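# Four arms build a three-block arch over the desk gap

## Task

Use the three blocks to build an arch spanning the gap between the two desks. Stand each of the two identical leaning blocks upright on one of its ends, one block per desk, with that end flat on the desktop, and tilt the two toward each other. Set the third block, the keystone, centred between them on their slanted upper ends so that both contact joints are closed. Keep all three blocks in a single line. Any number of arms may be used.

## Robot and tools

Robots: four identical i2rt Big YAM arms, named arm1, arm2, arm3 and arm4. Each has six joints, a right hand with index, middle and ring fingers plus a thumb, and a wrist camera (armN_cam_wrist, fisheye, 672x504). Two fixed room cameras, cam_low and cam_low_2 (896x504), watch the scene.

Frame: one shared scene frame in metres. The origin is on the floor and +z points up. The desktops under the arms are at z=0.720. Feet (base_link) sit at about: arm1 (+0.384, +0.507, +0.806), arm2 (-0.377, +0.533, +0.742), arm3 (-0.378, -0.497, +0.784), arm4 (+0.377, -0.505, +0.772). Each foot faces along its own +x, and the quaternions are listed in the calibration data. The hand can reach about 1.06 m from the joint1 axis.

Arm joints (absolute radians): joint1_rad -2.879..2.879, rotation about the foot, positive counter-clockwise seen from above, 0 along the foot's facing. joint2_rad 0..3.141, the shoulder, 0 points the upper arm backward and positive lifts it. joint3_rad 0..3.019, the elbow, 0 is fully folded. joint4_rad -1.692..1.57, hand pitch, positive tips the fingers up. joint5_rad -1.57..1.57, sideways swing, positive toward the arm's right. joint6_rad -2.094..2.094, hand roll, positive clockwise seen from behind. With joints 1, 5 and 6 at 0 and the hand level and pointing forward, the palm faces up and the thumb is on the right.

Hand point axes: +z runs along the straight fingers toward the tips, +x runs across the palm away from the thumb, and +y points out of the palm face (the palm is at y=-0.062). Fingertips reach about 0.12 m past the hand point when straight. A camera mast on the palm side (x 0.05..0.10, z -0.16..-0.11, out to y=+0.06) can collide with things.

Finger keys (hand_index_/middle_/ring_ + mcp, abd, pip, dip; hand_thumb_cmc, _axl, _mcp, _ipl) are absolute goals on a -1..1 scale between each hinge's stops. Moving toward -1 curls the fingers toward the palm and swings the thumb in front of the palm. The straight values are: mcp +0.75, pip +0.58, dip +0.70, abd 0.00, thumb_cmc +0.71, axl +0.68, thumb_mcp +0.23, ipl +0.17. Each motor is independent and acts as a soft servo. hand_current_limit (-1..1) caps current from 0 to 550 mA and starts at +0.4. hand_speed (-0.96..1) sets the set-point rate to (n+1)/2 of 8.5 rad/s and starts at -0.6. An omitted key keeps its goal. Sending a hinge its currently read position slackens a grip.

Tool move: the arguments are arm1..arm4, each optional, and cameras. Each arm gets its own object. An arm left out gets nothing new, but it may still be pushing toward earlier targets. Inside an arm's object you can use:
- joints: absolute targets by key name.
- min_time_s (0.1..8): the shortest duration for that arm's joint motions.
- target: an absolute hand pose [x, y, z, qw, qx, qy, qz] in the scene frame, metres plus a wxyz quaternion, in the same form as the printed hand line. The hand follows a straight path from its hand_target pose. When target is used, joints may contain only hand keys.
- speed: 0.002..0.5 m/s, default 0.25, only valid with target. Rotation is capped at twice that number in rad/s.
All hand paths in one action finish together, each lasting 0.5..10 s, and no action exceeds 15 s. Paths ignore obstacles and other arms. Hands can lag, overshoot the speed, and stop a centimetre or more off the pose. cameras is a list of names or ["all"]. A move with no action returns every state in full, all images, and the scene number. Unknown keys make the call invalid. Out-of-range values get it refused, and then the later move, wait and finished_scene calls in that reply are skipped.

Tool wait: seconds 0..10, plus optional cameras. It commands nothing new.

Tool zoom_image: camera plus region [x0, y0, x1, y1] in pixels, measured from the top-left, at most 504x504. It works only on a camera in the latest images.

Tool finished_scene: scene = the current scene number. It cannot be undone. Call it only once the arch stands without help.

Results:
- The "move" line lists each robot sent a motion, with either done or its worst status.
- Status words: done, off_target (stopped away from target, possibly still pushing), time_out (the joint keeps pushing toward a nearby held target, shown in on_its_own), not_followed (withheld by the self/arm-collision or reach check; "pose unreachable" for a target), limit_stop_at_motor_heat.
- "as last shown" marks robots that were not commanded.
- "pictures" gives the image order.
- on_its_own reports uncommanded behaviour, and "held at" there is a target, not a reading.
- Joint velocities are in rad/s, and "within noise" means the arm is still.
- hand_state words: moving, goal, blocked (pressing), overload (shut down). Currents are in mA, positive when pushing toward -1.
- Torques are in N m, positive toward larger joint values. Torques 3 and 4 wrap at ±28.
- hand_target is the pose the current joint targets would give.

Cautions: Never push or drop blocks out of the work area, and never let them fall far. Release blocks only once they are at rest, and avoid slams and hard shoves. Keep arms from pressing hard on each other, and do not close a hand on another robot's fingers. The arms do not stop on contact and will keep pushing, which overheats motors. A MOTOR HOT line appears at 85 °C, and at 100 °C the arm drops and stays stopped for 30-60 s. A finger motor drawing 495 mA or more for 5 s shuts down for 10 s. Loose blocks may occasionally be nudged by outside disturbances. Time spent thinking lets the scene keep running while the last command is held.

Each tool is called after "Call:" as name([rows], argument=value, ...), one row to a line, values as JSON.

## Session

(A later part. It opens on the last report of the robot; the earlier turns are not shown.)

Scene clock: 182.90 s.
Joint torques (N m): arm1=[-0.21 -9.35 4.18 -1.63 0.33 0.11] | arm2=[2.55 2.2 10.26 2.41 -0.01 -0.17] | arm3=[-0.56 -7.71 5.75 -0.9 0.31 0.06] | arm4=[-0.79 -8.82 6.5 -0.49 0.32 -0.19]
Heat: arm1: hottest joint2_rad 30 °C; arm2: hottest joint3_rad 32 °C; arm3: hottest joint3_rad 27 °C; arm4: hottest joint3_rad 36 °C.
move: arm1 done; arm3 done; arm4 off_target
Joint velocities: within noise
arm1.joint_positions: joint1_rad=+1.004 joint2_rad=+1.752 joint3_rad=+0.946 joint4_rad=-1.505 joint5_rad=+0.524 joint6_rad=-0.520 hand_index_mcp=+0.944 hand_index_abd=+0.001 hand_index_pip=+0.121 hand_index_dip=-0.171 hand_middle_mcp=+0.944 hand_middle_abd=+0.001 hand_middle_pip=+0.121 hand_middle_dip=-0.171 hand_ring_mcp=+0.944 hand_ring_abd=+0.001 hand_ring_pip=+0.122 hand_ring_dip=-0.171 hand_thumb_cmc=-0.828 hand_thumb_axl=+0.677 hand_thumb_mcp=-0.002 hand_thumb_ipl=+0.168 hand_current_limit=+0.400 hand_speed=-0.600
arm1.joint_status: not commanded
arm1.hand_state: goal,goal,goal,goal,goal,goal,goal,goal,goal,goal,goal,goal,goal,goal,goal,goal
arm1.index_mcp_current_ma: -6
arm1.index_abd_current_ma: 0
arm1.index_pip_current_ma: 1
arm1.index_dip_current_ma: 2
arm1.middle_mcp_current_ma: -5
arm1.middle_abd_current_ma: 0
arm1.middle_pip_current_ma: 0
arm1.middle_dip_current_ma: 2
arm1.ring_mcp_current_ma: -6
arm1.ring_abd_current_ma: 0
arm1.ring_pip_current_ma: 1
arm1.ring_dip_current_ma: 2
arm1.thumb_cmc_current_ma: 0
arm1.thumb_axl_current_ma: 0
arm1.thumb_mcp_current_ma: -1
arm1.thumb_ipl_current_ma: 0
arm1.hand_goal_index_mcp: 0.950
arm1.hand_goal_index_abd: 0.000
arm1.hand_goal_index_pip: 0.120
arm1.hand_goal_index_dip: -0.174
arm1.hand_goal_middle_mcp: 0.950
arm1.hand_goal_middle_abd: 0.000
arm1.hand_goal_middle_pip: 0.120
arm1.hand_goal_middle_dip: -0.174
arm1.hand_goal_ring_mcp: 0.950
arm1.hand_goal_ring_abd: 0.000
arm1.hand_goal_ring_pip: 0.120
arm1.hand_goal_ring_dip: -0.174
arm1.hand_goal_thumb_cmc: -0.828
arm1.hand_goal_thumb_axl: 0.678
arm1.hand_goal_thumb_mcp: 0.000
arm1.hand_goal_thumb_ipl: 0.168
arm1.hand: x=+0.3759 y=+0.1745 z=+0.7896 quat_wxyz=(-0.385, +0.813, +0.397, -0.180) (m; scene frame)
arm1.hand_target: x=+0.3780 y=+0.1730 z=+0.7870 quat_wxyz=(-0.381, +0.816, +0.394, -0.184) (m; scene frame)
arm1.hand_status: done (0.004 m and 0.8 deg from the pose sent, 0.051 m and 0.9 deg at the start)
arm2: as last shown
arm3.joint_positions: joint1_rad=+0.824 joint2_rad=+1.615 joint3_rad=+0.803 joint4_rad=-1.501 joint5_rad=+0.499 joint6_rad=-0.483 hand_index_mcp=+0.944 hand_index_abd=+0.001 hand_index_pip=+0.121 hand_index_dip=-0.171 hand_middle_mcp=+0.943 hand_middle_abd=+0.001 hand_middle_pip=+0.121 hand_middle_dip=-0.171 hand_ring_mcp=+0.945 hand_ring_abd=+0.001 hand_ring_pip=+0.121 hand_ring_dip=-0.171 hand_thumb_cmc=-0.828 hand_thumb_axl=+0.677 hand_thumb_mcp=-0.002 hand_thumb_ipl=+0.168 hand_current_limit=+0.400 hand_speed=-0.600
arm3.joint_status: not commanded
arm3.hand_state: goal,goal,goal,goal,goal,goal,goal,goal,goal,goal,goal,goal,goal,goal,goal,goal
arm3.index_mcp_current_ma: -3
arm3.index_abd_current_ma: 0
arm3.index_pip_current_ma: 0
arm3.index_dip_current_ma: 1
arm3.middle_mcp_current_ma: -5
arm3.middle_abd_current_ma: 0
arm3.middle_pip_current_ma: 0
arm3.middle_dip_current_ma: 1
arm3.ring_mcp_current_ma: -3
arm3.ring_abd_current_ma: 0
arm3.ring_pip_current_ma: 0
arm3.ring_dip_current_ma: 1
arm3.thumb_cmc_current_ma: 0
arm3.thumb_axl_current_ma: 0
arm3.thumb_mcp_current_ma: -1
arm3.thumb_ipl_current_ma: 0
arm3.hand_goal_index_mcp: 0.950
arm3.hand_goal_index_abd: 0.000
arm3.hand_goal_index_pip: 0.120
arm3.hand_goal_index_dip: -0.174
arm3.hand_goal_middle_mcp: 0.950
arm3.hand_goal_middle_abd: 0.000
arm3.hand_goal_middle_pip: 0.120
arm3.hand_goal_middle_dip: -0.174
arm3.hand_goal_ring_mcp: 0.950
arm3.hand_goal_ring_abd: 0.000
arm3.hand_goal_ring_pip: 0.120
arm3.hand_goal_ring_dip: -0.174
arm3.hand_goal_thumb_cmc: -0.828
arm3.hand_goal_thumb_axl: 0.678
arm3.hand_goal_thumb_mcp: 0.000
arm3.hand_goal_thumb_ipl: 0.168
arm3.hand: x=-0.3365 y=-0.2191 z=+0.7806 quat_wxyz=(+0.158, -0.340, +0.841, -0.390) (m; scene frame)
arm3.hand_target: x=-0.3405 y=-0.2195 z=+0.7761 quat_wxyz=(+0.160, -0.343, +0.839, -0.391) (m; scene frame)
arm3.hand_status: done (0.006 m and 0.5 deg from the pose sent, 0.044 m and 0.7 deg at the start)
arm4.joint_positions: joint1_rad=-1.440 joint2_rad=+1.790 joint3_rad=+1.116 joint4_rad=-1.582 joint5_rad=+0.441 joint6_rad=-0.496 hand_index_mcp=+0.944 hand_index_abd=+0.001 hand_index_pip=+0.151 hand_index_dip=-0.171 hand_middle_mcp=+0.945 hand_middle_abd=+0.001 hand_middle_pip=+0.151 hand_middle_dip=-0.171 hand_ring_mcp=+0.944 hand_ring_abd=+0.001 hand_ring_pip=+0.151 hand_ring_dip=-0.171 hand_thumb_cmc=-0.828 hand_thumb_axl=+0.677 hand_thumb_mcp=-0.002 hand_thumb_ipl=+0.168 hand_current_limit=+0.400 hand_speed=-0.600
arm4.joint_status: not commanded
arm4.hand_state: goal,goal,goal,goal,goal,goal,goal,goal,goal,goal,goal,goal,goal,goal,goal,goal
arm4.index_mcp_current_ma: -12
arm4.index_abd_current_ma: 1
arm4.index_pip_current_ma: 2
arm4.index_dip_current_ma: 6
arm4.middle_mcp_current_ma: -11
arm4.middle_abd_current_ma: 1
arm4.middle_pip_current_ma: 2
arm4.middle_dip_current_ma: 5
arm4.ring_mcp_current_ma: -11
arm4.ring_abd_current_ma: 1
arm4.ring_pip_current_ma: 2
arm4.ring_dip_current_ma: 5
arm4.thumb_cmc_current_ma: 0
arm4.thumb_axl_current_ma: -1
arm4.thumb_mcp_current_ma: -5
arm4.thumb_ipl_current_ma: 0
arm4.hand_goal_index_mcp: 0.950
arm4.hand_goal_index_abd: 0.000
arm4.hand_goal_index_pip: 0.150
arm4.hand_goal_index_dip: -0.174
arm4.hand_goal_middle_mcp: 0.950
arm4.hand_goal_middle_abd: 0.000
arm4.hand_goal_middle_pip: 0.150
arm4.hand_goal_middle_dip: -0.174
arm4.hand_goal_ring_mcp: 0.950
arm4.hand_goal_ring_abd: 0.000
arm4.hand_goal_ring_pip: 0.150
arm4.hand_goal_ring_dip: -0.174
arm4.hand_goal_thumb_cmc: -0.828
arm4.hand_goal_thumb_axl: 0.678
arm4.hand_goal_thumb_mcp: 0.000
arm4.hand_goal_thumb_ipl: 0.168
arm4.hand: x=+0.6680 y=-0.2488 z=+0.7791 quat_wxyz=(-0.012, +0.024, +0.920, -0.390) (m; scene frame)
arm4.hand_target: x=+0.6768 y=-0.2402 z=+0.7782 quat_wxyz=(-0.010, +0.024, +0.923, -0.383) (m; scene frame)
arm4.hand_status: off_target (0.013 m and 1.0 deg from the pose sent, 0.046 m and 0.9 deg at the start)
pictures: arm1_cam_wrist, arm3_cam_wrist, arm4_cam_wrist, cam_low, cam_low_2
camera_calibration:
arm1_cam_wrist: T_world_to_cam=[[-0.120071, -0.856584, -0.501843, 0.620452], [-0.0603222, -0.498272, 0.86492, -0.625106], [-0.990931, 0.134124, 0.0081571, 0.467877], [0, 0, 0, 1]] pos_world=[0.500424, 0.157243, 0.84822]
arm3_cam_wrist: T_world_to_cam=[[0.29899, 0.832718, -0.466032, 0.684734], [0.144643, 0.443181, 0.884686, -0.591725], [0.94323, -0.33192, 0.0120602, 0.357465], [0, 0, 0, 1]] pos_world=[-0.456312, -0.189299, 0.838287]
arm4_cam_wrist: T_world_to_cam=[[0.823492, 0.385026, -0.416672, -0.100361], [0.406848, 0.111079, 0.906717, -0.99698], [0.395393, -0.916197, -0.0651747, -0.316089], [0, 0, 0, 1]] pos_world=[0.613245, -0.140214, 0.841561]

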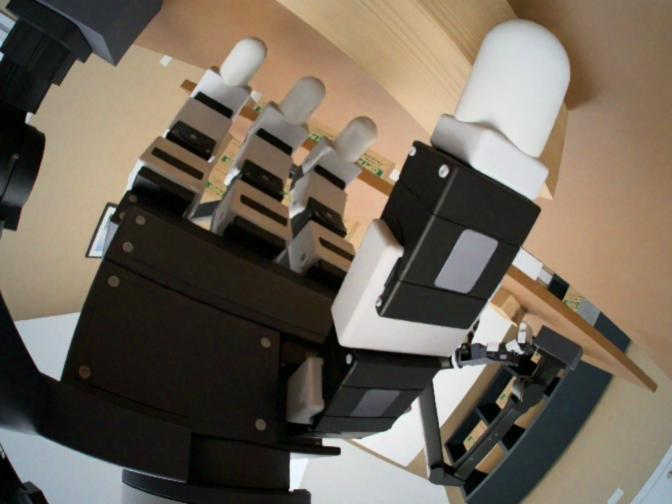

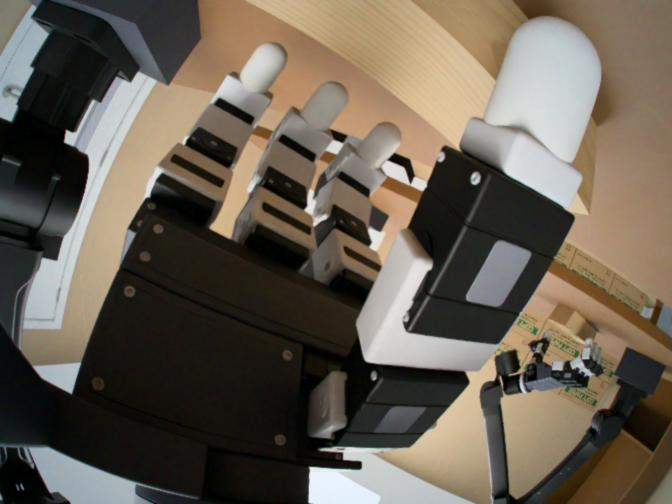

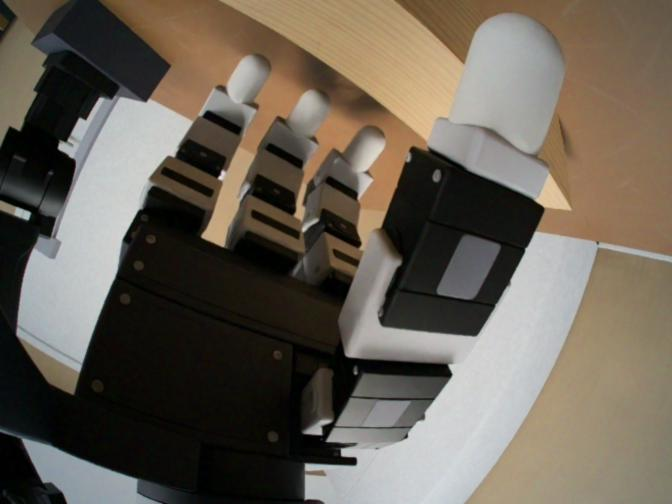

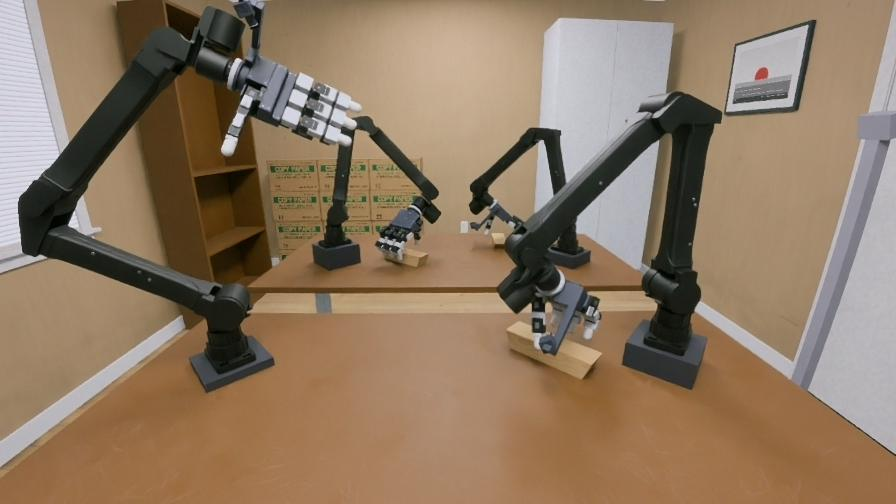

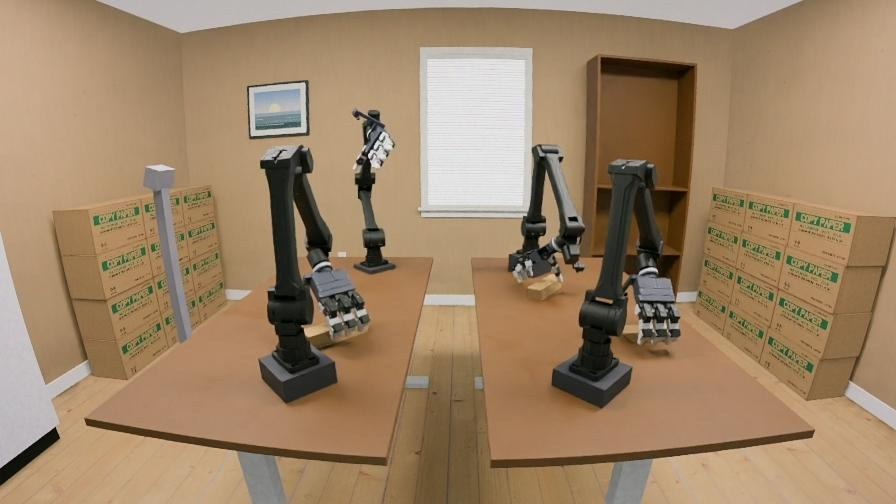

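Call:
move(arm3={"target": [-0.3377, -0.2165, 0.743, 0.160, -0.343, 0.839, -0.391], "speed": 0.06}, arm1={"target": [0.378, 0.173, 0.763, 0.381, -0.816, -0.394, 0.184], "speed": 0.06}, arm4={"target": [0.677, -0.240, 0.752, -0.010, 0.024, 0.924, -0.383], "speed": 0.06}, cameras=[])

Call:
move(arm3={"joints": {"hand_speed": -0.8, "hand_index_mcp": 0.85, "hand_middle_mcp": 0.85, "hand_ring_mcp": 0.85, "hand_index_pip": -0.13, "hand_middle_pip": -0.13, "hand_ring_pip": -0.13, "hand_thumb_mcp": -0.18}}, arm1={"joints": {"hand_speed": -0.8, "hand_index_mcp": 0.85, "hand_middle_mcp": 0.85, "hand_ring_mcp": 0.85, "hand_index_pip": -0.13, "hand_middle_pip": -0.13, "hand_ring_pip": -0.13, "hand_thumb_mcp": -0.18}}, arm4={"joints": {"hand_speed": -0.8, "hand_index_mcp": 0.97, "hand_middle_mcp": 0.97, "hand_ring_mcp": 0.97, "hand_index_pip": -0.18, "hand_middle_pip": -0.18, "hand_ring_pip": -0.18, "hand_thumb_mcp": -0.1}}, cameras=["cam_low", "cam_low_2", "arm3_cam_wrist", "arm1_cam_wrist"])

Call:
zoom_image(camera="cam_low", region=[490, 240, 620, 390])

Call:
zoom_image(camera="cam_low_2", region=[510, 240, 700, 350])

Call:
zoom_image(camera="cam_low", region=[370, 200, 520, 280])

Scene clock: 208.60 s.
Joint torques (N m): arm1=[-0.21 -9.41 3.75 -1.68 0.34 0.11] | arm2=[2.49 2.2 10.26 2.41 -0.01 -0.17] | arm3=[-1.2 -8.18 5.01 -0.88 0.54 -0.02] | arm4=[-1.08 -8.53 5.04 -0.09 0.3 -0.18]
Heat: arm1: hottest joint2_rad 30 °C; arm2: hottest joint3_rad 32 °C; arm3: hottest joint3_rad 26 °C; arm4: hottest joint3_rad 35 °C.
move: arm1 done; arm3 done; arm4 off_target
Joint velocities: within noise
arm1.joint_positions: joint1_rad=+1.004 joint2_rad=+1.803 joint3_rad=+0.934 joint4_rad=-1.440 joint5_rad=+0.524 joint6_rad=-0.519 hand_index_mcp=+0.944 hand_index_abd=+0.001 hand_index_pip=+0.121 hand_index_dip=-0.171 hand_middle_mcp=+0.944 hand_middle_abd=+0.001 hand_middle_pip=+0.121 hand_middle_dip=-0.171 hand_ring_mcp=+0.944 hand_ring_abd=+0.001 hand_ring_pip=+0.122 hand_ring_dip=-0.171 hand_thumb_cmc=-0.828 hand_thumb_axl=+0.677 hand_thumb_mcp=-0.002 hand_thumb_ipl=+0.168 hand_current_limit=+0.400 hand_speed=-0.600
arm1.joint_status: not commanded
arm1.hand_state: goal,goal,goal,goal,goal,goal,goal,goal,goal,goal,goal,goal,goal,goal,goal,goal
arm1.index_mcp_current_ma: -6
arm1.index_abd_current_ma: 0
arm1.index_pip_current_ma: 1
arm1.index_dip_current_ma: 2
arm1.middle_mcp_current_ma: -5
arm1.middle_abd_current_ma: 0
arm1.middle_pip_current_ma: 0
arm1.middle_dip_current_ma: 2
arm1.ring_mcp_current_ma: -6
arm1.ring_abd_current_ma: 0
arm1.ring_pip_current_ma: 1
arm1.ring_dip_current_ma: 2
arm1.thumb_cmc_current_ma: 0
arm1.thumb_axl_current_ma: 0
arm1.thumb_mcp_current_ma: -1
arm1.thumb_ipl_current_ma: 0
arm1.hand_goal_index_mcp: 0.950
arm1.hand_goal_index_abd: 0.000
arm1.hand_goal_index_pip: 0.120
arm1.hand_goal_index_dip: -0.174
arm1.hand_goal_middle_mcp: 0.950
arm1.hand_goal_middle_abd: 0.000
arm1.hand_goal_middle_pip: 0.120
arm1.hand_goal_middle_dip: -0.174
arm1.hand_goal_ring_mcp: 0.950
arm1.hand_goal_ring_abd: 0.000
arm1.hand_goal_ring_pip: 0.120
arm1.hand_goal_ring_dip: -0.174
arm1.hand_goal_thumb_cmc: -0.828
arm1.hand_goal_thumb_axl: 0.678
arm1.hand_goal_thumb_mcp: 0.000
arm1.hand_goal_thumb_ipl: 0.168
arm1.hand: x=+0.3759 y=+0.1738 z=+0.7661 quat_wxyz=(-0.384, +0.814, +0.397, -0.180) (m; scene frame)
arm1.hand_target: x=+0.3780 y=+0.1730 z=+0.7630 quat_wxyz=(-0.381, +0.816, +0.394, -0.184) (m; scene frame)
arm1.hand_status: done (0.004 m and 0.7 deg from the pose sent, 0.027 m and 0.8 deg at the start)
arm2: as last shown
arm3.joint_positions: joint1_rad=+0.824 joint2_rad=+1.698 joint3_rad=+0.790 joint4_rad=-1.399 joint5_rad=+0.499 joint6_rad=-0.483 hand_index_mcp=+0.944 hand_index_abd=+0.001 hand_index_pip=+0.121 hand_index_dip=-0.171 hand_middle_mcp=+0.943 hand_middle_abd=+0.001 hand_middle_pip=+0.121 hand_middle_dip=-0.171 hand_ring_mcp=+0.945 hand_ring_abd=+0.001 hand_ring_pip=+0.121 hand_ring_dip=-0.171 hand_thumb_cmc=-0.828 hand_thumb_axl=+0.677 hand_thumb_mcp=-0.002 hand_thumb_ipl=+0.168 hand_current_limit=+0.400 hand_speed=-0.600
arm3.joint_status: not commanded
arm3.hand_state: goal,goal,goal,goal,goal,goal,goal,goal,goal,goal,goal,goal,goal,goal,goal,goal
arm3.index_mcp_current_ma: -3
arm3.index_abd_current_ma: 0
arm3.index_pip_current_ma: 0
arm3.index_dip_current_ma: 1
arm3.middle_mcp_current_ma: -5
arm3.middle_abd_current_ma: 0
arm3.middle_pip_current_ma: 0
arm3.middle_dip_current_ma: 1
arm3.ring_mcp_current_ma: -3
arm3.ring_abd_current_ma: 0
arm3.ring_pip_current_ma: 0
arm3.ring_dip_current_ma: 1
arm3.thumb_cmc_current_ma: 0
arm3.thumb_axl_current_ma: 0
arm3.thumb_mcp_current_ma: -1
arm3.thumb_ipl_current_ma: 0
arm3.hand_goal_index_mcp: 0.950
arm3.hand_goal_index_abd: 0.000
arm3.hand_goal_index_pip: 0.120
arm3.hand_goal_index_dip: -0.174
arm3.hand_goal_middle_mcp: 0.950
arm3.hand_goal_middle_abd: 0.000
arm3.hand_goal_middle_pip: 0.120
arm3.hand_goal_middle_dip: -0.174
arm3.hand_goal_ring_mcp: 0.950
arm3.hand_goal_ring_abd: 0.000
arm3.hand_goal_ring_pip: 0.120
arm3.hand_goal_ring_dip: -0.174
arm3.hand_goal_thumb_cmc: -0.828
arm3.hand_goal_thumb_axl: 0.678
arm3.hand_goal_thumb_mcp: 0.000
arm3.hand_goal_thumb_ipl: 0.168
arm3.hand: x=-0.3368 y=-0.2151 z=+0.7476 quat_wxyz=(+0.158, -0.340, +0.842, -0.388) (m; scene frame)
arm3.hand_target: x=-0.3377 y=-0.2165 z=+0.7431 quat_wxyz=(+0.160, -0.343, +0.839, -0.391) (m; scene frame)
arm3.hand_status: done (0.005 m and 0.6 deg from the pose sent, 0.038 m and 0.5 deg at the start)
arm4.joint_positions: joint1_rad=-1.440 joint2_rad=+1.826 joint3_rad=+1.116 joint4_rad=-1.530 joint5_rad=+0.441 joint6_rad=-0.496 hand_index_mcp=+0.954 hand_index_abd=-0.004 hand_index_pip=+0.147 hand_index_dip=-0.183 hand_middle_mcp=+0.944 hand_middle_abd=+0.001 hand_middle_pip=+0.151 hand_middle_dip=-0.171 hand_ring_mcp=+0.944 hand_ring_abd=+0.001 hand_ring_pip=+0.151 hand_ring_dip=-0.171 hand_thumb_cmc=-0.828 hand_thumb_axl=+0.677 hand_thumb_mcp=-0.002 hand_thumb_ipl=+0.168 hand_current_limit=+0.400 hand_speed=-0.600
arm4.joint_status: not commanded
arm4.hand_state: goal,goal,goal,goal,goal,goal,goal,goal,goal,goal,goal,goal,goal,goal,goal,goal
arm4.index_mcp_current_ma: 8
arm4.index_abd_current_ma: -6
arm4.index_pip_current_ma: -5
arm4.index_dip_current_ma: -18
arm4.middle_mcp_current_ma: -11
arm4.middle_abd_current_ma: 1
arm4.middle_pip_current_ma: 2
arm4.middle_dip_current_ma: 4
arm4.ring_mcp_current_ma: -12
arm4.ring_abd_current_ma: 1
arm4.ring_pip_current_ma: 2
arm4.ring_dip_current_ma: 5
arm4.thumb_cmc_current_ma: 0
arm4.thumb_axl_current_ma: -1
arm4.thumb_mcp_current_ma: -5
arm4.thumb_ipl_current_ma: 0
arm4.hand_goal_index_mcp: 0.950
arm4.hand_goal_index_abd: 0.000
arm4.hand_goal_index_pip: 0.150
arm4.hand_goal_index_dip: -0.174
arm4.hand_goal_middle_mcp: 0.950
arm4.hand_goal_middle_abd: 0.000
arm4.hand_goal_middle_pip: 0.150
arm4.hand_goal_middle_dip: -0.174
arm4.hand_goal_ring_mcp: 0.950
arm4.hand_goal_ring_abd: 0.000
arm4.hand_goal_ring_pip: 0.150
arm4.hand_goal_ring_dip: -0.174
arm4.hand_goal_thumb_cmc: -0.828
arm4.hand_goal_thumb_axl: 0.678
arm4.hand_goal_thumb_mcp: 0.000
arm4.hand_goal_thumb_ipl: 0.168
arm4.hand: x=+0.6731 y=-0.2430 z=+0.7617 quat_wxyz=(-0.007, +0.026, +0.923, -0.384) (m; scene frame)
arm4.hand_target: x=+0.6767 y=-0.2402 z=+0.7521 quat_wxyz=(-0.010, +0.024, +0.923, -0.383) (m; scene frame)
arm4.hand_status: off_target (0.011 m and 0.4 deg from the pose sent, 0.030 m and 1.0 deg at the start)
pictures: none
No camera images: "cameras" was empty.

Scene clock: 209.50 s.
Joint torques (N m): arm1=[-0.21 -9.52 3.74 -1.62 0.34 0.12] | arm2=[2.49 2.2 10.26 2.41 -0.02 -0.17] | arm3=[-1.14 -8.12 5.48 -0.84 0.32 -0.02] | arm4=[-0.67 -8.7 5.04 -0.39 0.29 -0.17]
Heat: arm1: hottest joint2_rad 30 °C; arm2: hottest joint3_rad 32 °C; arm3: hottest joint3_rad 26 °C; arm4: hottest joint3_rad 35 °C.
move: arm1 done; arm3 done; arm4 done
Joint velocities: within noise
arm1.joint_positions: joint1_rad=+1.004 joint2_rad=+1.803 joint3_rad=+0.934 joint4_rad=-1.440 joint5_rad=+0.524 joint6_rad=-0.519 hand_index_mcp=+0.845 hand_index_abd=+0.001 hand_index_pip=-0.128 hand_index_dip=-0.171 hand_middle_mcp=+0.845 hand_middle_abd=+0.001 hand_middle_pip=-0.128 hand_middle_dip=-0.171 hand_ring_mcp=+0.845 hand_ring_abd=+0.001 hand_ring_pip=-0.127 hand_ring_dip=-0.171 hand_thumb_cmc=-0.828 hand_thumb_axl=+0.677 hand_thumb_mcp=-0.178 hand_thumb_ipl=+0.168 hand_current_limit=+0.400 hand_speed=-0.800
arm1.joint_status: all done
arm1.hand_state: goal,goal,goal,goal,goal,goal,goal,goal,goal,goal,goal,goal,goal,goal,goal,goal
arm1.index_mcp_current_ma: -5
arm1.index_abd_current_ma: 0
arm1.index_pip_current_ma: 1
arm1.index_dip_current_ma: 2
arm1.middle_mcp_current_ma: -4
arm1.middle_abd_current_ma: 0
arm1.middle_pip_current_ma: 1
arm1.middle_dip_current_ma: 2
arm1.ring_mcp_current_ma: -5
arm1.ring_abd_current_ma: 0
arm1.ring_pip_current_ma: 1
arm1.ring_dip_current_ma: 2
arm1.thumb_cmc_current_ma: 0
arm1.thumb_axl_current_ma: 0
arm1.thumb_mcp_current_ma: 1
arm1.thumb_ipl_current_ma: 0
arm1.hand_goal_index_mcp: 0.850
arm1.hand_goal_index_abd: 0.000
arm1.hand_goal_index_pip: -0.130
arm1.hand_goal_index_dip: -0.174
arm1.hand_goal_middle_mcp: 0.850
arm1.hand_goal_middle_abd: 0.000
arm1.hand_goal_middle_pip: -0.130
arm1.hand_goal_middle_dip: -0.174
arm1.hand_goal_ring_mcp: 0.850
arm1.hand_goal_ring_abd: 0.000
arm1.hand_goal_ring_pip: -0.130
arm1.hand_goal_ring_dip: -0.174
arm1.hand_goal_thumb_cmc: -0.828
arm1.hand_goal_thumb_axl: 0.678
arm1.hand_goal_thumb_mcp: -0.180
arm1.hand_goal_thumb_ipl: 0.168
arm1.hand: x=+0.3760 y=+0.1738 z=+0.7660 quat_wxyz=(-0.384, +0.814, +0.397, -0.180) (m; scene frame)
arm1.hand_target: x=+0.3780 y=+0.1730 z=+0.7630 quat_wxyz=(-0.381, +0.816, +0.394, -0.184) (m; scene frame)
arm1.hand_status: not commanded
arm2: as last shown
arm3.joint_positions: joint1_rad=+0.824 joint2_rad=+1.698 joint3_rad=+0.784 joint4_rad=-1.399 joint5_rad=+0.505 joint6_rad=-0.483 hand_index_mcp=+0.845 hand_index_abd=+0.001 hand_index_pip=-0.128 hand_index_dip=-0.171 hand_middle_mcp=+0.845 hand_middle_abd=+0.001 hand_middle_pip=-0.128 hand_middle_dip=-0.171 hand_ring_mcp=+0.846 hand_ring_abd=+0.001 hand_ring_pip=-0.128 hand_ring_dip=-0.171 hand_thumb_cmc=-0.828 hand_thumb_axl=+0.677 hand_thumb_mcp=-0.178 hand_thumb_ipl=+0.168 hand_current_limit=+0.400 hand_speed=-0.800
arm3.joint_status: all done
arm3.hand_state: goal,goal,goal,goal,goal,goal,goal,goal,goal,goal,goal,goal,goal,goal,goal,goal
arm3.index_mcp_current_ma: -2
arm3.index_abd_current_ma: 0
arm3.index_pip_current_ma: 1
arm3.index_dip_current_ma: 1
arm3.middle_mcp_current_ma: -3
arm3.middle_abd_current_ma: 0
arm3.middle_pip_current_ma: 1
arm3.middle_dip_current_ma: 1
arm3.ring_mcp_current_ma: -2
arm3.ring_abd_current_ma: 0
arm3.ring_pip_current_ma: 1
arm3.ring_dip_current_ma: 1
arm3.thumb_cmc_current_ma: 0
arm3.thumb_axl_current_ma: 0
arm3.thumb_mcp_current_ma: 1
arm3.thumb_ipl_current_ma: 0
arm3.hand_goal_index_mcp: 0.850
arm3.hand_goal_index_abd: 0.000
arm3.hand_goal_index_pip: -0.130
arm3.hand_goal_index_dip: -0.174
arm3.hand_goal_middle_mcp: 0.850
arm3.hand_goal_middle_abd: 0.000
arm3.hand_goal_middle_pip: -0.130
arm3.hand_goal_middle_dip: -0.174
arm3.hand_goal_ring_mcp: 0.850
arm3.hand_goal_ring_abd: 0.000
arm3.hand_goal_ring_pip: -0.130
arm3.hand_goal_ring_dip: -0.174
arm3.hand_goal_thumb_cmc: -0.828
arm3.hand_goal_thumb_axl: 0.678
arm3.hand_goal_thumb_mcp: -0.180
arm3.hand_goal_thumb_ipl: 0.168
arm3.hand: x=-0.3355 y=-0.2174 z=+0.7471 quat_wxyz=(+0.161, -0.341, +0.840, -0.390) (m; scene frame)
arm3.hand_target: x=-0.3377 y=-0.2165 z=+0.7431 quat_wxyz=(+0.160, -0.343, +0.839, -0.391) (m; scene frame)
arm3.hand_status: not commanded
arm4.joint_positions: joint1_rad=-1.441 joint2_rad=+1.833 joint3_rad=+1.116 joint4_rad=-1.518 joint5_rad=+0.441 joint6_rad=-0.496 hand_index_mcp=+0.965 hand_index_abd=-0.003 hand_index_pip=-0.178 hand_index_dip=-0.174 hand_middle_mcp=+0.965 hand_middle_abd=+0.001 hand_middle_pip=-0.178 hand_middle_dip=-0.171 hand_ring_mcp=+0.953 hand_ring_abd=+0.001 hand_ring_pip=-0.178 hand_ring_dip=-0.171 hand_thumb_cmc=-0.828 hand_thumb_axl=+0.677 hand_thumb_mcp=-0.099 hand_thumb_ipl=+0.168 hand_current_limit=+0.400 hand_speed=-0.800
arm4.joint_status: all done
arm4.hand_state: goal,goal,goal,goal,goal,goal,goal,goal,goal,goal,goal,goal,goal,goal,goal,goal
arm4.index_mcp_current_ma: -10
arm4.index_abd_current_ma: -5
arm4.index_pip_current_ma: 3
arm4.index_dip_current_ma: 0
arm4.middle_mcp_current_ma: -9
arm4.middle_abd_current_ma: 1
arm4.middle_pip_current_ma: 3
arm4.middle_dip_current_ma: 4
arm4.ring_mcp_current_ma: -44
arm4.ring_abd_current_ma: 1
arm4.ring_pip_current_ma: 3
arm4.ring_dip_current_ma: 5
arm4.thumb_cmc_current_ma: 0
arm4.thumb_axl_current_ma: -1
arm4.thumb_mcp_current_ma: 2
arm4.thumb_ipl_current_ma: 0
arm4.hand_goal_index_mcp: 0.970
arm4.hand_goal_index_abd: 0.000
arm4.hand_goal_index_pip: -0.180
arm4.hand_goal_index_dip: -0.174
arm4.hand_goal_middle_mcp: 0.970
arm4.hand_goal_middle_abd: 0.000
arm4.hand_goal_middle_pip: -0.180
arm4.hand_goal_middle_dip: -0.174
arm4.hand_goal_ring_mcp: 0.970
arm4.hand_goal_ring_abd: 0.000
arm4.hand_goal_ring_pip: -0.180
arm4.hand_goal_ring_dip: -0.174
arm4.hand_goal_thumb_cmc: -0.828
arm4.hand_goal_thumb_axl: 0.678
arm4.hand_goal_thumb_mcp: -0.100
arm4.hand_goal_thumb_ipl: 0.168
arm4.hand: x=+0.6745 y=-0.2420 z=+0.7581 quat_wxyz=(-0.006, +0.026, +0.923, -0.383) (m; scene frame)
arm4.hand_target: x=+0.6768 y=-0.2403 z=+0.7521 quat_wxyz=(-0.010, +0.024, +0.923, -0.383) (m; scene frame)
arm4.hand_status: not commanded
pictures: arm1_cam_wrist, arm3_cam_wrist, cam_low, cam_low_2
camera_calibration:
arm1_cam_wrist: T_world_to_cam=[[-0.120287, -0.857551, -0.500137, 0.60701], [-0.0609399, -0.496466, 0.865914, -0.605868], [-0.990867, 0.134637, 0.00745937, 0.468711], [0, 0, 0, 1]] pos_world=[0.500524, 0.156643, 0.824721]
arm3_cam_wrist: T_world_to_cam=[[0.297563, 0.834208, -0.464277, 0.665928], [0.138545, 0.443426, 0.885539, -0.565681], [0.944596, -0.327827, 0.0163722, 0.355628], [0, 0, 0, 1]] pos_world=[-0.455708, -0.188101, 0.804285]

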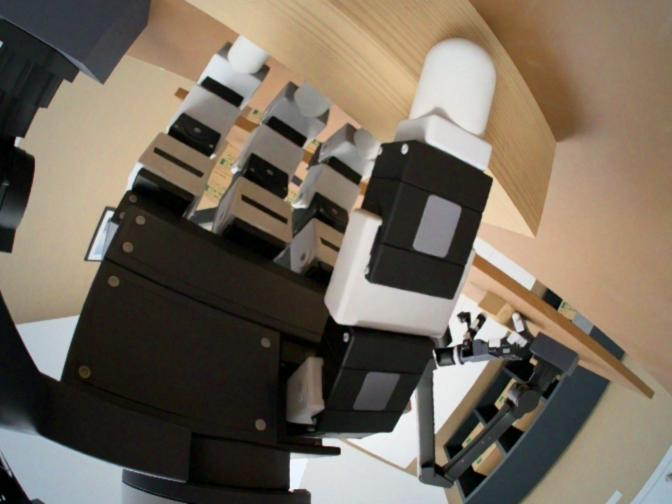

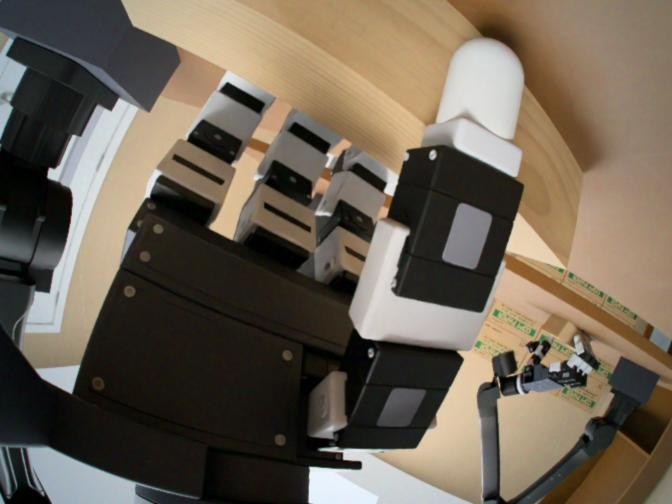

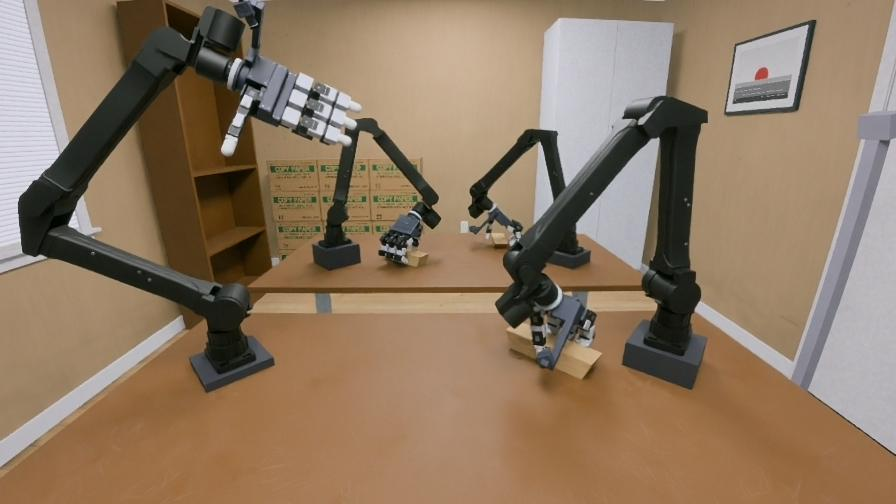

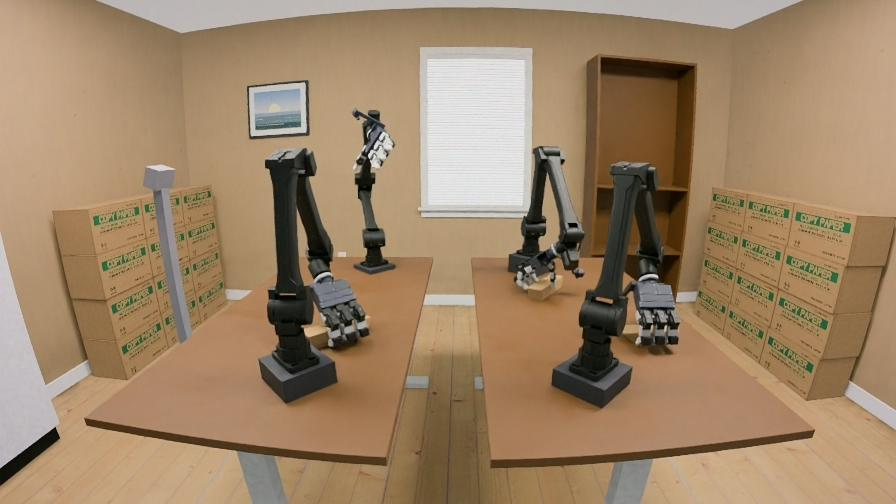

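Scaled by 3.360 from the camera's 896x504 image, which has a finer 1280x720 frame.

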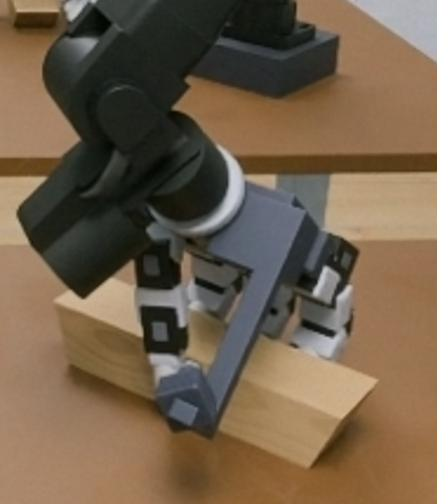

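Scaled by 2.653 from the camera's 896x504 image, which has a finer 1280x720 frame.

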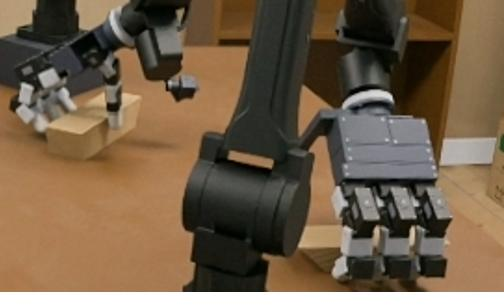

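Scaled by 3.360 from the camera's 896x504 image, which has a finer 1280x720 frame.

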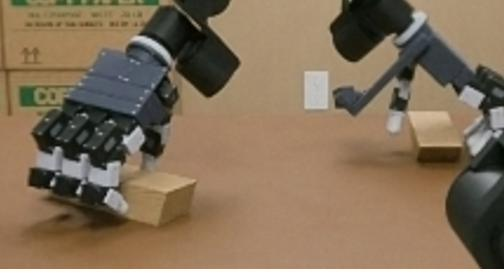

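Call:
move(arm3={"joints": {"hand_index_mcp": 0.73, "hand_middle_mcp": 0.73, "hand_ring_mcp": 0.73, "hand_index_pip": -0.226, "hand_middle_pip": -0.226, "hand_ring_pip": -0.226, "hand_thumb_mcp": -0.26}}, arm1={"joints": {"hand_index_mcp": 0.73, "hand_middle_mcp": 0.73, "hand_ring_mcp": 0.73, "hand_index_pip": -0.226, "hand_middle_pip": -0.226, "hand_ring_pip": -0.226, "hand_thumb_mcp": -0.26}}, arm4={"joints": {"hand_index_mcp": 0.85, "hand_middle_mcp": 0.85, "hand_ring_mcp": 0.85, "hand_index_pip": -0.23, "hand_middle_pip": -0.23, "hand_ring_pip": -0.23, "hand_thumb_mcp": -0.24}}, cameras=["cam_low", "cam_low_2"])

Call:
zoom_image(camera="cam_low", region=[490, 240, 620, 390])

Call:
zoom_image(camera="cam_low_2", region=[280, 240, 400, 360])

Call:
zoom_image(camera="cam_low_2", region=[510, 240, 700, 350])

Call:
zoom_image(camera="cam_low", region=[370, 200, 520, 280])

Scene clock: 215.23 s.
Joint torques (N m): arm1=[-0.26 -9.35 3.79 -1.74 0.37 0.11] | arm2=[2.49 2.14 10.26 2.41 -0.01 -0.17] | arm3=[-1.26 -8.18 5.46 -0.84 0.31 -0.02] | arm4=[-0.62 -8.88 5.03 -0.44 0.32 -0.17]
Heat: arm1: hottest joint2_rad 30 °C; arm2: hottest joint3_rad 32 °C; arm3: hottest joint3_rad 26 °C; arm4: hottest joint3_rad 35 °C.
move: arm1 off_target; arm3 off_target; arm4 done
Joint velocities: within noise
arm1.joint_positions: joint1_rad=+1.006 joint2_rad=+1.803 joint3_rad=+0.933 joint4_rad=-1.438 joint5_rad=+0.523 joint6_rad=-0.519 hand_index_mcp=+0.755 hand_index_abd=+0.001 hand_index_pip=-0.211 hand_index_dip=-0.170 hand_middle_mcp=+0.751 hand_middle_abd=+0.001 hand_middle_pip=-0.214 hand_middle_dip=-0.170 hand_ring_mcp=+0.747 hand_ring_abd=+0.001 hand_ring_pip=-0.215 hand_ring_dip=-0.170 hand_thumb_cmc=-0.827 hand_thumb_axl=+0.677 hand_thumb_mcp=-0.223 hand_thumb_ipl=+0.183 hand_current_limit=+0.400 hand_speed=-0.800
arm1.joint_status: hand_index_mcp off_target (ended at +0.755, target +0.730); hand_middle_mcp off_target (ended at +0.751, target +0.730); hand_thumb_mcp off_target (ended at -0.223, target -0.260); the others done
arm1.hand_state: blocked,goal,goal,goal,blocked,goal,goal,goal,goal,goal,goal,goal,goal,goal,blocked,goal
arm1.index_mcp_current_ma: 42
arm1.index_abd_current_ma: 0
arm1.index_pip_current_ma: 18
arm1.index_dip_current_ma: 3
arm1.middle_mcp_current_ma: 33
arm1.middle_abd_current_ma: 0
arm1.middle_pip_current_ma: 14
arm1.middle_dip_current_ma: 3
arm1.ring_mcp_current_ma: 24
arm1.ring_abd_current_ma: 0
arm1.ring_pip_current_ma: 12
arm1.ring_dip_current_ma: 3
arm1.thumb_cmc_current_ma: 0
arm1.thumb_axl_current_ma: 0
arm1.thumb_mcp_current_ma: 99
arm1.thumb_ipl_current_ma: 28
arm1.hand_goal_index_mcp: 0.730
arm1.hand_goal_index_abd: 0.000
arm1.hand_goal_index_pip: -0.226
arm1.hand_goal_index_dip: -0.174
arm1.hand_goal_middle_mcp: 0.730
arm1.hand_goal_middle_abd: 0.000
arm1.hand_goal_middle_pip: -0.226
arm1.hand_goal_middle_dip: -0.174
arm1.hand_goal_ring_mcp: 0.730
arm1.hand_goal_ring_abd: 0.000
arm1.hand_goal_ring_pip: -0.226
arm1.hand_goal_ring_dip: -0.174
arm1.hand_goal_thumb_cmc: -0.828
arm1.hand_goal_thumb_axl: 0.678
arm1.hand_goal_thumb_mcp: -0.260
arm1.hand_goal_thumb_ipl: 0.168
arm1.hand: x=+0.3768 y=+0.1737 z=+0.7656 quat_wxyz=(-0.384, +0.814, +0.397, -0.180) (m; scene frame)
arm1.hand_target: x=+0.3779 y=+0.1731 z=+0.7630 quat_wxyz=(-0.381, +0.816, +0.394, -0.184) (m; scene frame)
arm1.hand_status: not commanded
arm2: as last shown
arm3.joint_positions: joint1_rad=+0.824 joint2_rad=+1.698 joint3_rad=+0.784 joint4_rad=-1.399 joint5_rad=+0.505 joint6_rad=-0.483 hand_index_mcp=+0.761 hand_index_abd=+0.001 hand_index_pip=-0.206 hand_index_dip=-0.168 hand_middle_mcp=+0.765 hand_middle_abd=+0.001 hand_middle_pip=-0.202 hand_middle_dip=-0.168 hand_ring_mcp=+0.767 hand_ring_abd=+0.001 hand_ring_pip=-0.197 hand_ring_dip=-0.165 hand_thumb_cmc=-0.824 hand_thumb_axl=+0.679 hand_thumb_mcp=-0.229 hand_thumb_ipl=+0.180 hand_current_limit=+0.400 hand_speed=-0.800
arm3.joint_status: hand_index_mcp off_target (ended at +0.761, target +0.730); hand_middle_mcp off_target (ended at +0.765, target +0.730); hand_middle_pip off_target (ended at -0.202, target -0.226); hand_ring_mcp off_target (ended at +0.767, target +0.730); hand_ring_pip off_target (ended at -0.197, target -0.226); hand_thumb_mcp off_target (ended at -0.229, target -0.260); the others done
arm3.hand_state: blocked,goal,goal,goal,blocked,goal,blocked,goal,blocked,goal,blocked,goal,goal,goal,blocked,goal
arm3.index_mcp_current_ma: 46
arm3.index_abd_current_ma: 0
arm3.index_pip_current_ma: 21
arm3.index_dip_current_ma: 3
arm3.middle_mcp_current_ma: 56
arm3.middle_abd_current_ma: 0
arm3.middle_pip_current_ma: 29
arm3.middle_dip_current_ma: 4
arm3.ring_mcp_current_ma: 61
arm3.ring_abd_current_ma: 0
arm3.ring_pip_current_ma: 39
arm3.ring_dip_current_ma: 6
arm3.thumb_cmc_current_ma: 2
arm3.thumb_axl_current_ma: 0
arm3.thumb_mcp_current_ma: 64
arm3.thumb_ipl_current_ma: 15
arm3.hand_goal_index_mcp: 0.730
arm3.hand_goal_index_abd: 0.000
arm3.hand_goal_index_pip: -0.226
arm3.hand_goal_index_dip: -0.174
arm3.hand_goal_middle_mcp: 0.730
arm3.hand_goal_middle_abd: 0.000
arm3.hand_goal_middle_pip: -0.226
arm3.hand_goal_middle_dip: -0.174
arm3.hand_goal_ring_mcp: 0.730
arm3.hand_goal_ring_abd: 0.000
arm3.hand_goal_ring_pip: -0.226
arm3.hand_goal_ring_dip: -0.174
arm3.hand_goal_thumb_cmc: -0.828
arm3.hand_goal_thumb_axl: 0.678
arm3.hand_goal_thumb_mcp: -0.260
arm3.hand_goal_thumb_ipl: 0.168
arm3.hand: x=-0.3356 y=-0.2174 z=+0.7471 quat_wxyz=(+0.161, -0.341, +0.840, -0.390) (m; scene frame)
arm3.hand_target: x=-0.3377 y=-0.2165 z=+0.7431 quat_wxyz=(+0.160, -0.343, +0.839, -0.391) (m; scene frame)
arm3.hand_status: not commanded
arm4.joint_positions: joint1_rad=-1.441 joint2_rad=+1.833 joint3_rad=+1.116 joint4_rad=-1.518 joint5_rad=+0.441 joint6_rad=-0.496 hand_index_mcp=+0.846 hand_index_abd=-0.003 hand_index_pip=-0.227 hand_index_dip=-0.174 hand_middle_mcp=+0.846 hand_middle_abd=+0.001 hand_middle_pip=-0.228 hand_middle_dip=-0.171 hand_ring_mcp=+0.846 hand_ring_abd=+0.001 hand_ring_pip=-0.228 hand_ring_dip=-0.171 hand_thumb_cmc=-0.828 hand_thumb_axl=+0.677 hand_thumb_mcp=-0.236 hand_thumb_ipl=+0.168 hand_current_limit=+0.400 hand_speed=-0.800
arm4.joint_status: all done
arm4.hand_state: goal,goal,goal,goal,goal,goal,goal,goal,goal,goal,goal,goal,goal,goal,goal,goal
arm4.index_mcp_current_ma: -8
arm4.index_abd_current_ma: -5
arm4.index_pip_current_ma: 4
arm4.index_dip_current_ma: 0
arm4.middle_mcp_current_ma: -7
arm4.middle_abd_current_ma: 1
arm4.middle_pip_current_ma: 4
arm4.middle_dip_current_ma: 4
arm4.ring_mcp_current_ma: -7
arm4.ring_abd_current_ma: 1
arm4.ring_pip_current_ma: 4
arm4.ring_dip_current_ma: 5
arm4.thumb_cmc_current_ma: 0
arm4.thumb_axl_current_ma: -1
arm4.thumb_mcp_current_ma: 10
arm4.thumb_ipl_current_ma: 0
arm4.hand_goal_index_mcp: 0.850
arm4.hand_goal_index_abd: 0.000
arm4.hand_goal_index_pip: -0.230
arm4.hand_goal_index_dip: -0.174
arm4.hand_goal_middle_mcp: 0.850
arm4.hand_goal_middle_abd: 0.000
arm4.hand_goal_middle_pip: -0.230
arm4.hand_goal_middle_dip: -0.174
arm4.hand_goal_ring_mcp: 0.850
arm4.hand_goal_ring_abd: 0.000
arm4.hand_goal_ring_pip: -0.230
arm4.hand_goal_ring_dip: -0.174
arm4.hand_goal_thumb_cmc: -0.828
arm4.hand_goal_thumb_axl: 0.678
arm4.hand_goal_thumb_mcp: -0.240
arm4.hand_goal_thumb_ipl: 0.168
arm4.hand: x=+0.6745 y=-0.2419 z=+0.7581 quat_wxyz=(-0.006, +0.026, +0.923, -0.383) (m; scene frame)
arm4.hand_target: x=+0.6768 y=-0.2403 z=+0.7521 quat_wxyz=(-0.010, +0.024, +0.923, -0.383) (m; scene frame)
arm4.hand_status: not commanded
pictures: cam_low, cam_low_2

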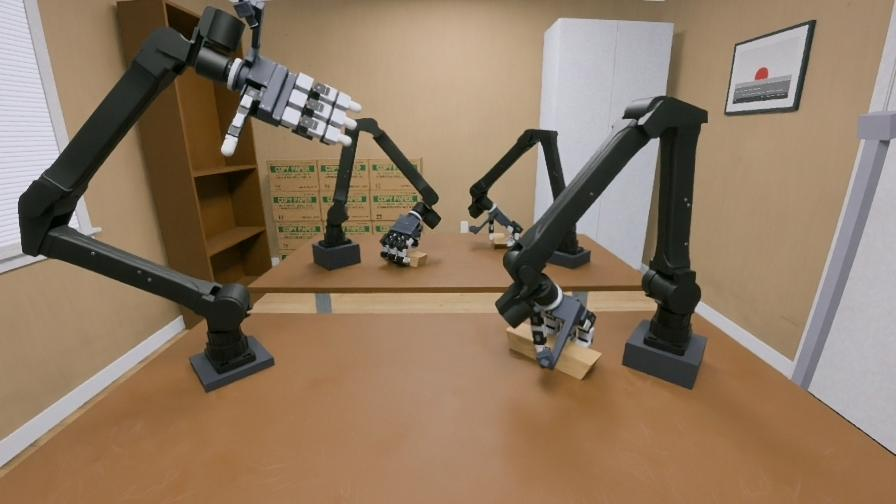

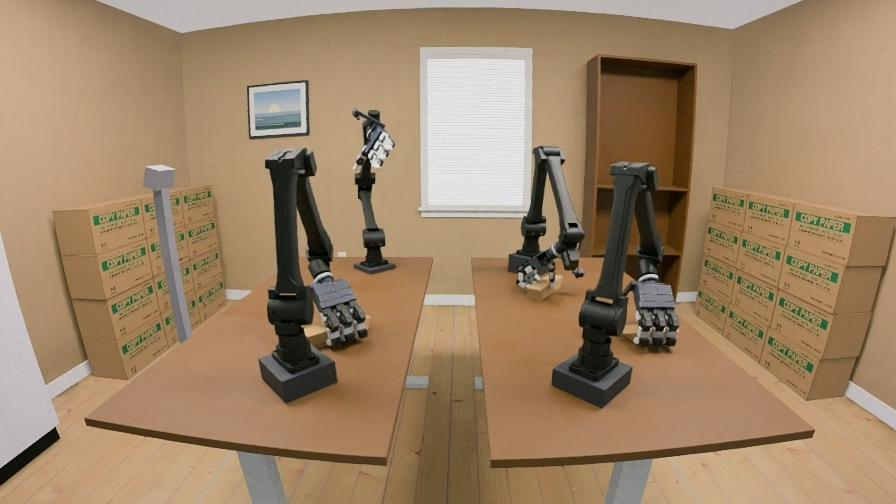

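Scaled by 3.360 from the camera's 896x504 image, which has a finer 1280x720 frame.

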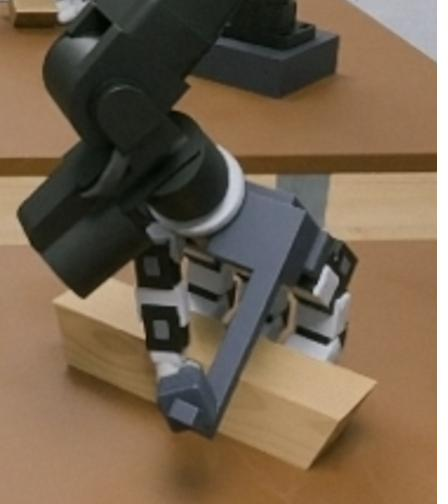

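Scaled by 4.200 from the camera's 896x504 image, which has a finer 1280x720 frame.

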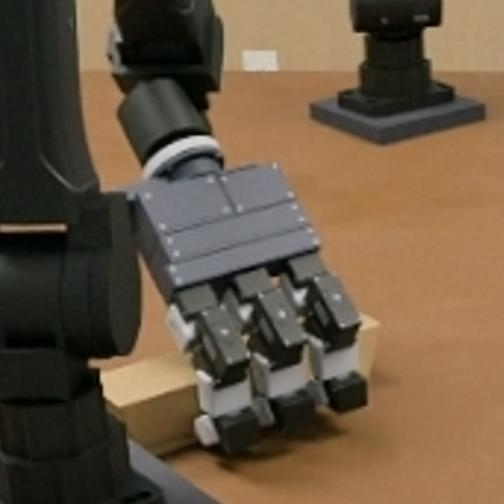

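Scaled by 2.653 from the camera's 896x504 image, which has a finer 1280x720 frame.

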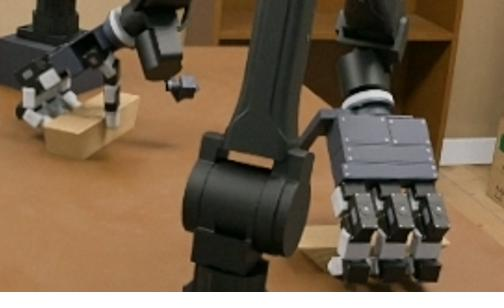

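Scaled by 3.360 from the camera's 896x504 image, which has a finer 1280x720 frame.

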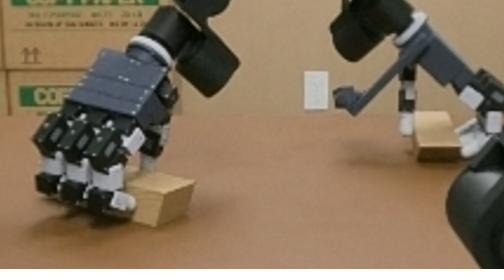

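Call:
zoom_image(camera="cam_low_2", region=[510, 250, 580, 310])

Call:
zoom_image(camera="cam_low", region=[370, 220, 440, 280])

Call:
zoom_image(camera="cam_low_2", region=[610, 290, 700, 350])

Call:
zoom_image(camera="cam_low", region=[480, 220, 530, 260])

Scaled by 7.200 from the camera's 896x504 image, which has a finer 1280x720 frame.

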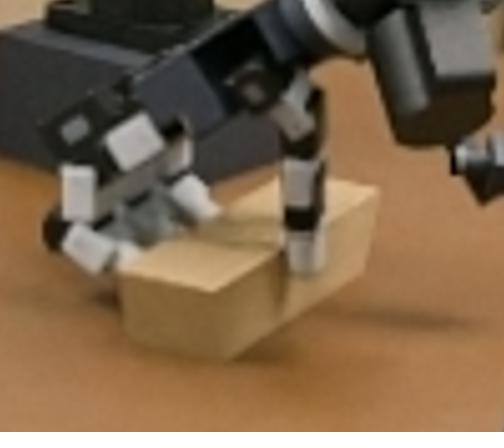

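Scaled by 7.200 from the camera's 896x504 image, which has a finer 1280x720 frame.

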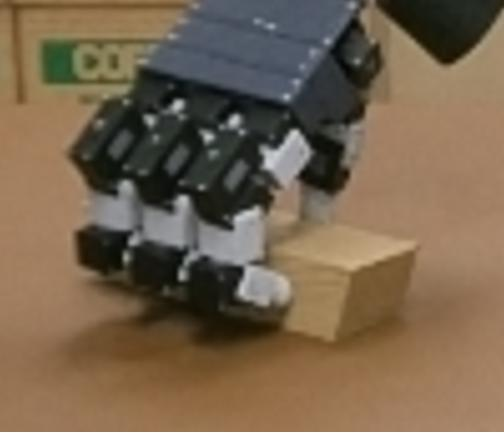

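Scaled by 5.600 from the camera's 896x504 image, which has a finer 1280x720 frame.

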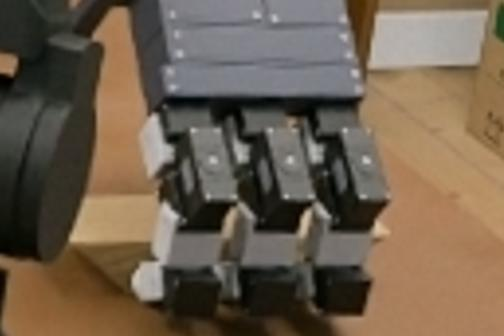

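Scaled by 10.080 from the camera's 896x504 image, which has a finer 1280x720 frame.

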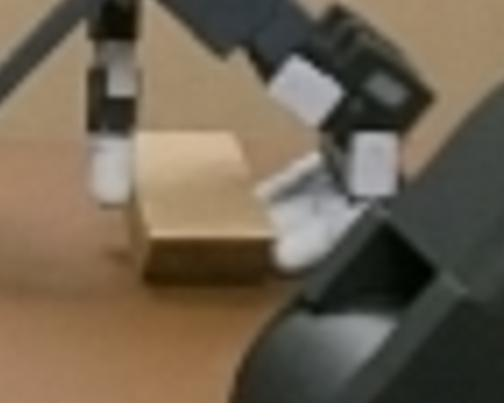

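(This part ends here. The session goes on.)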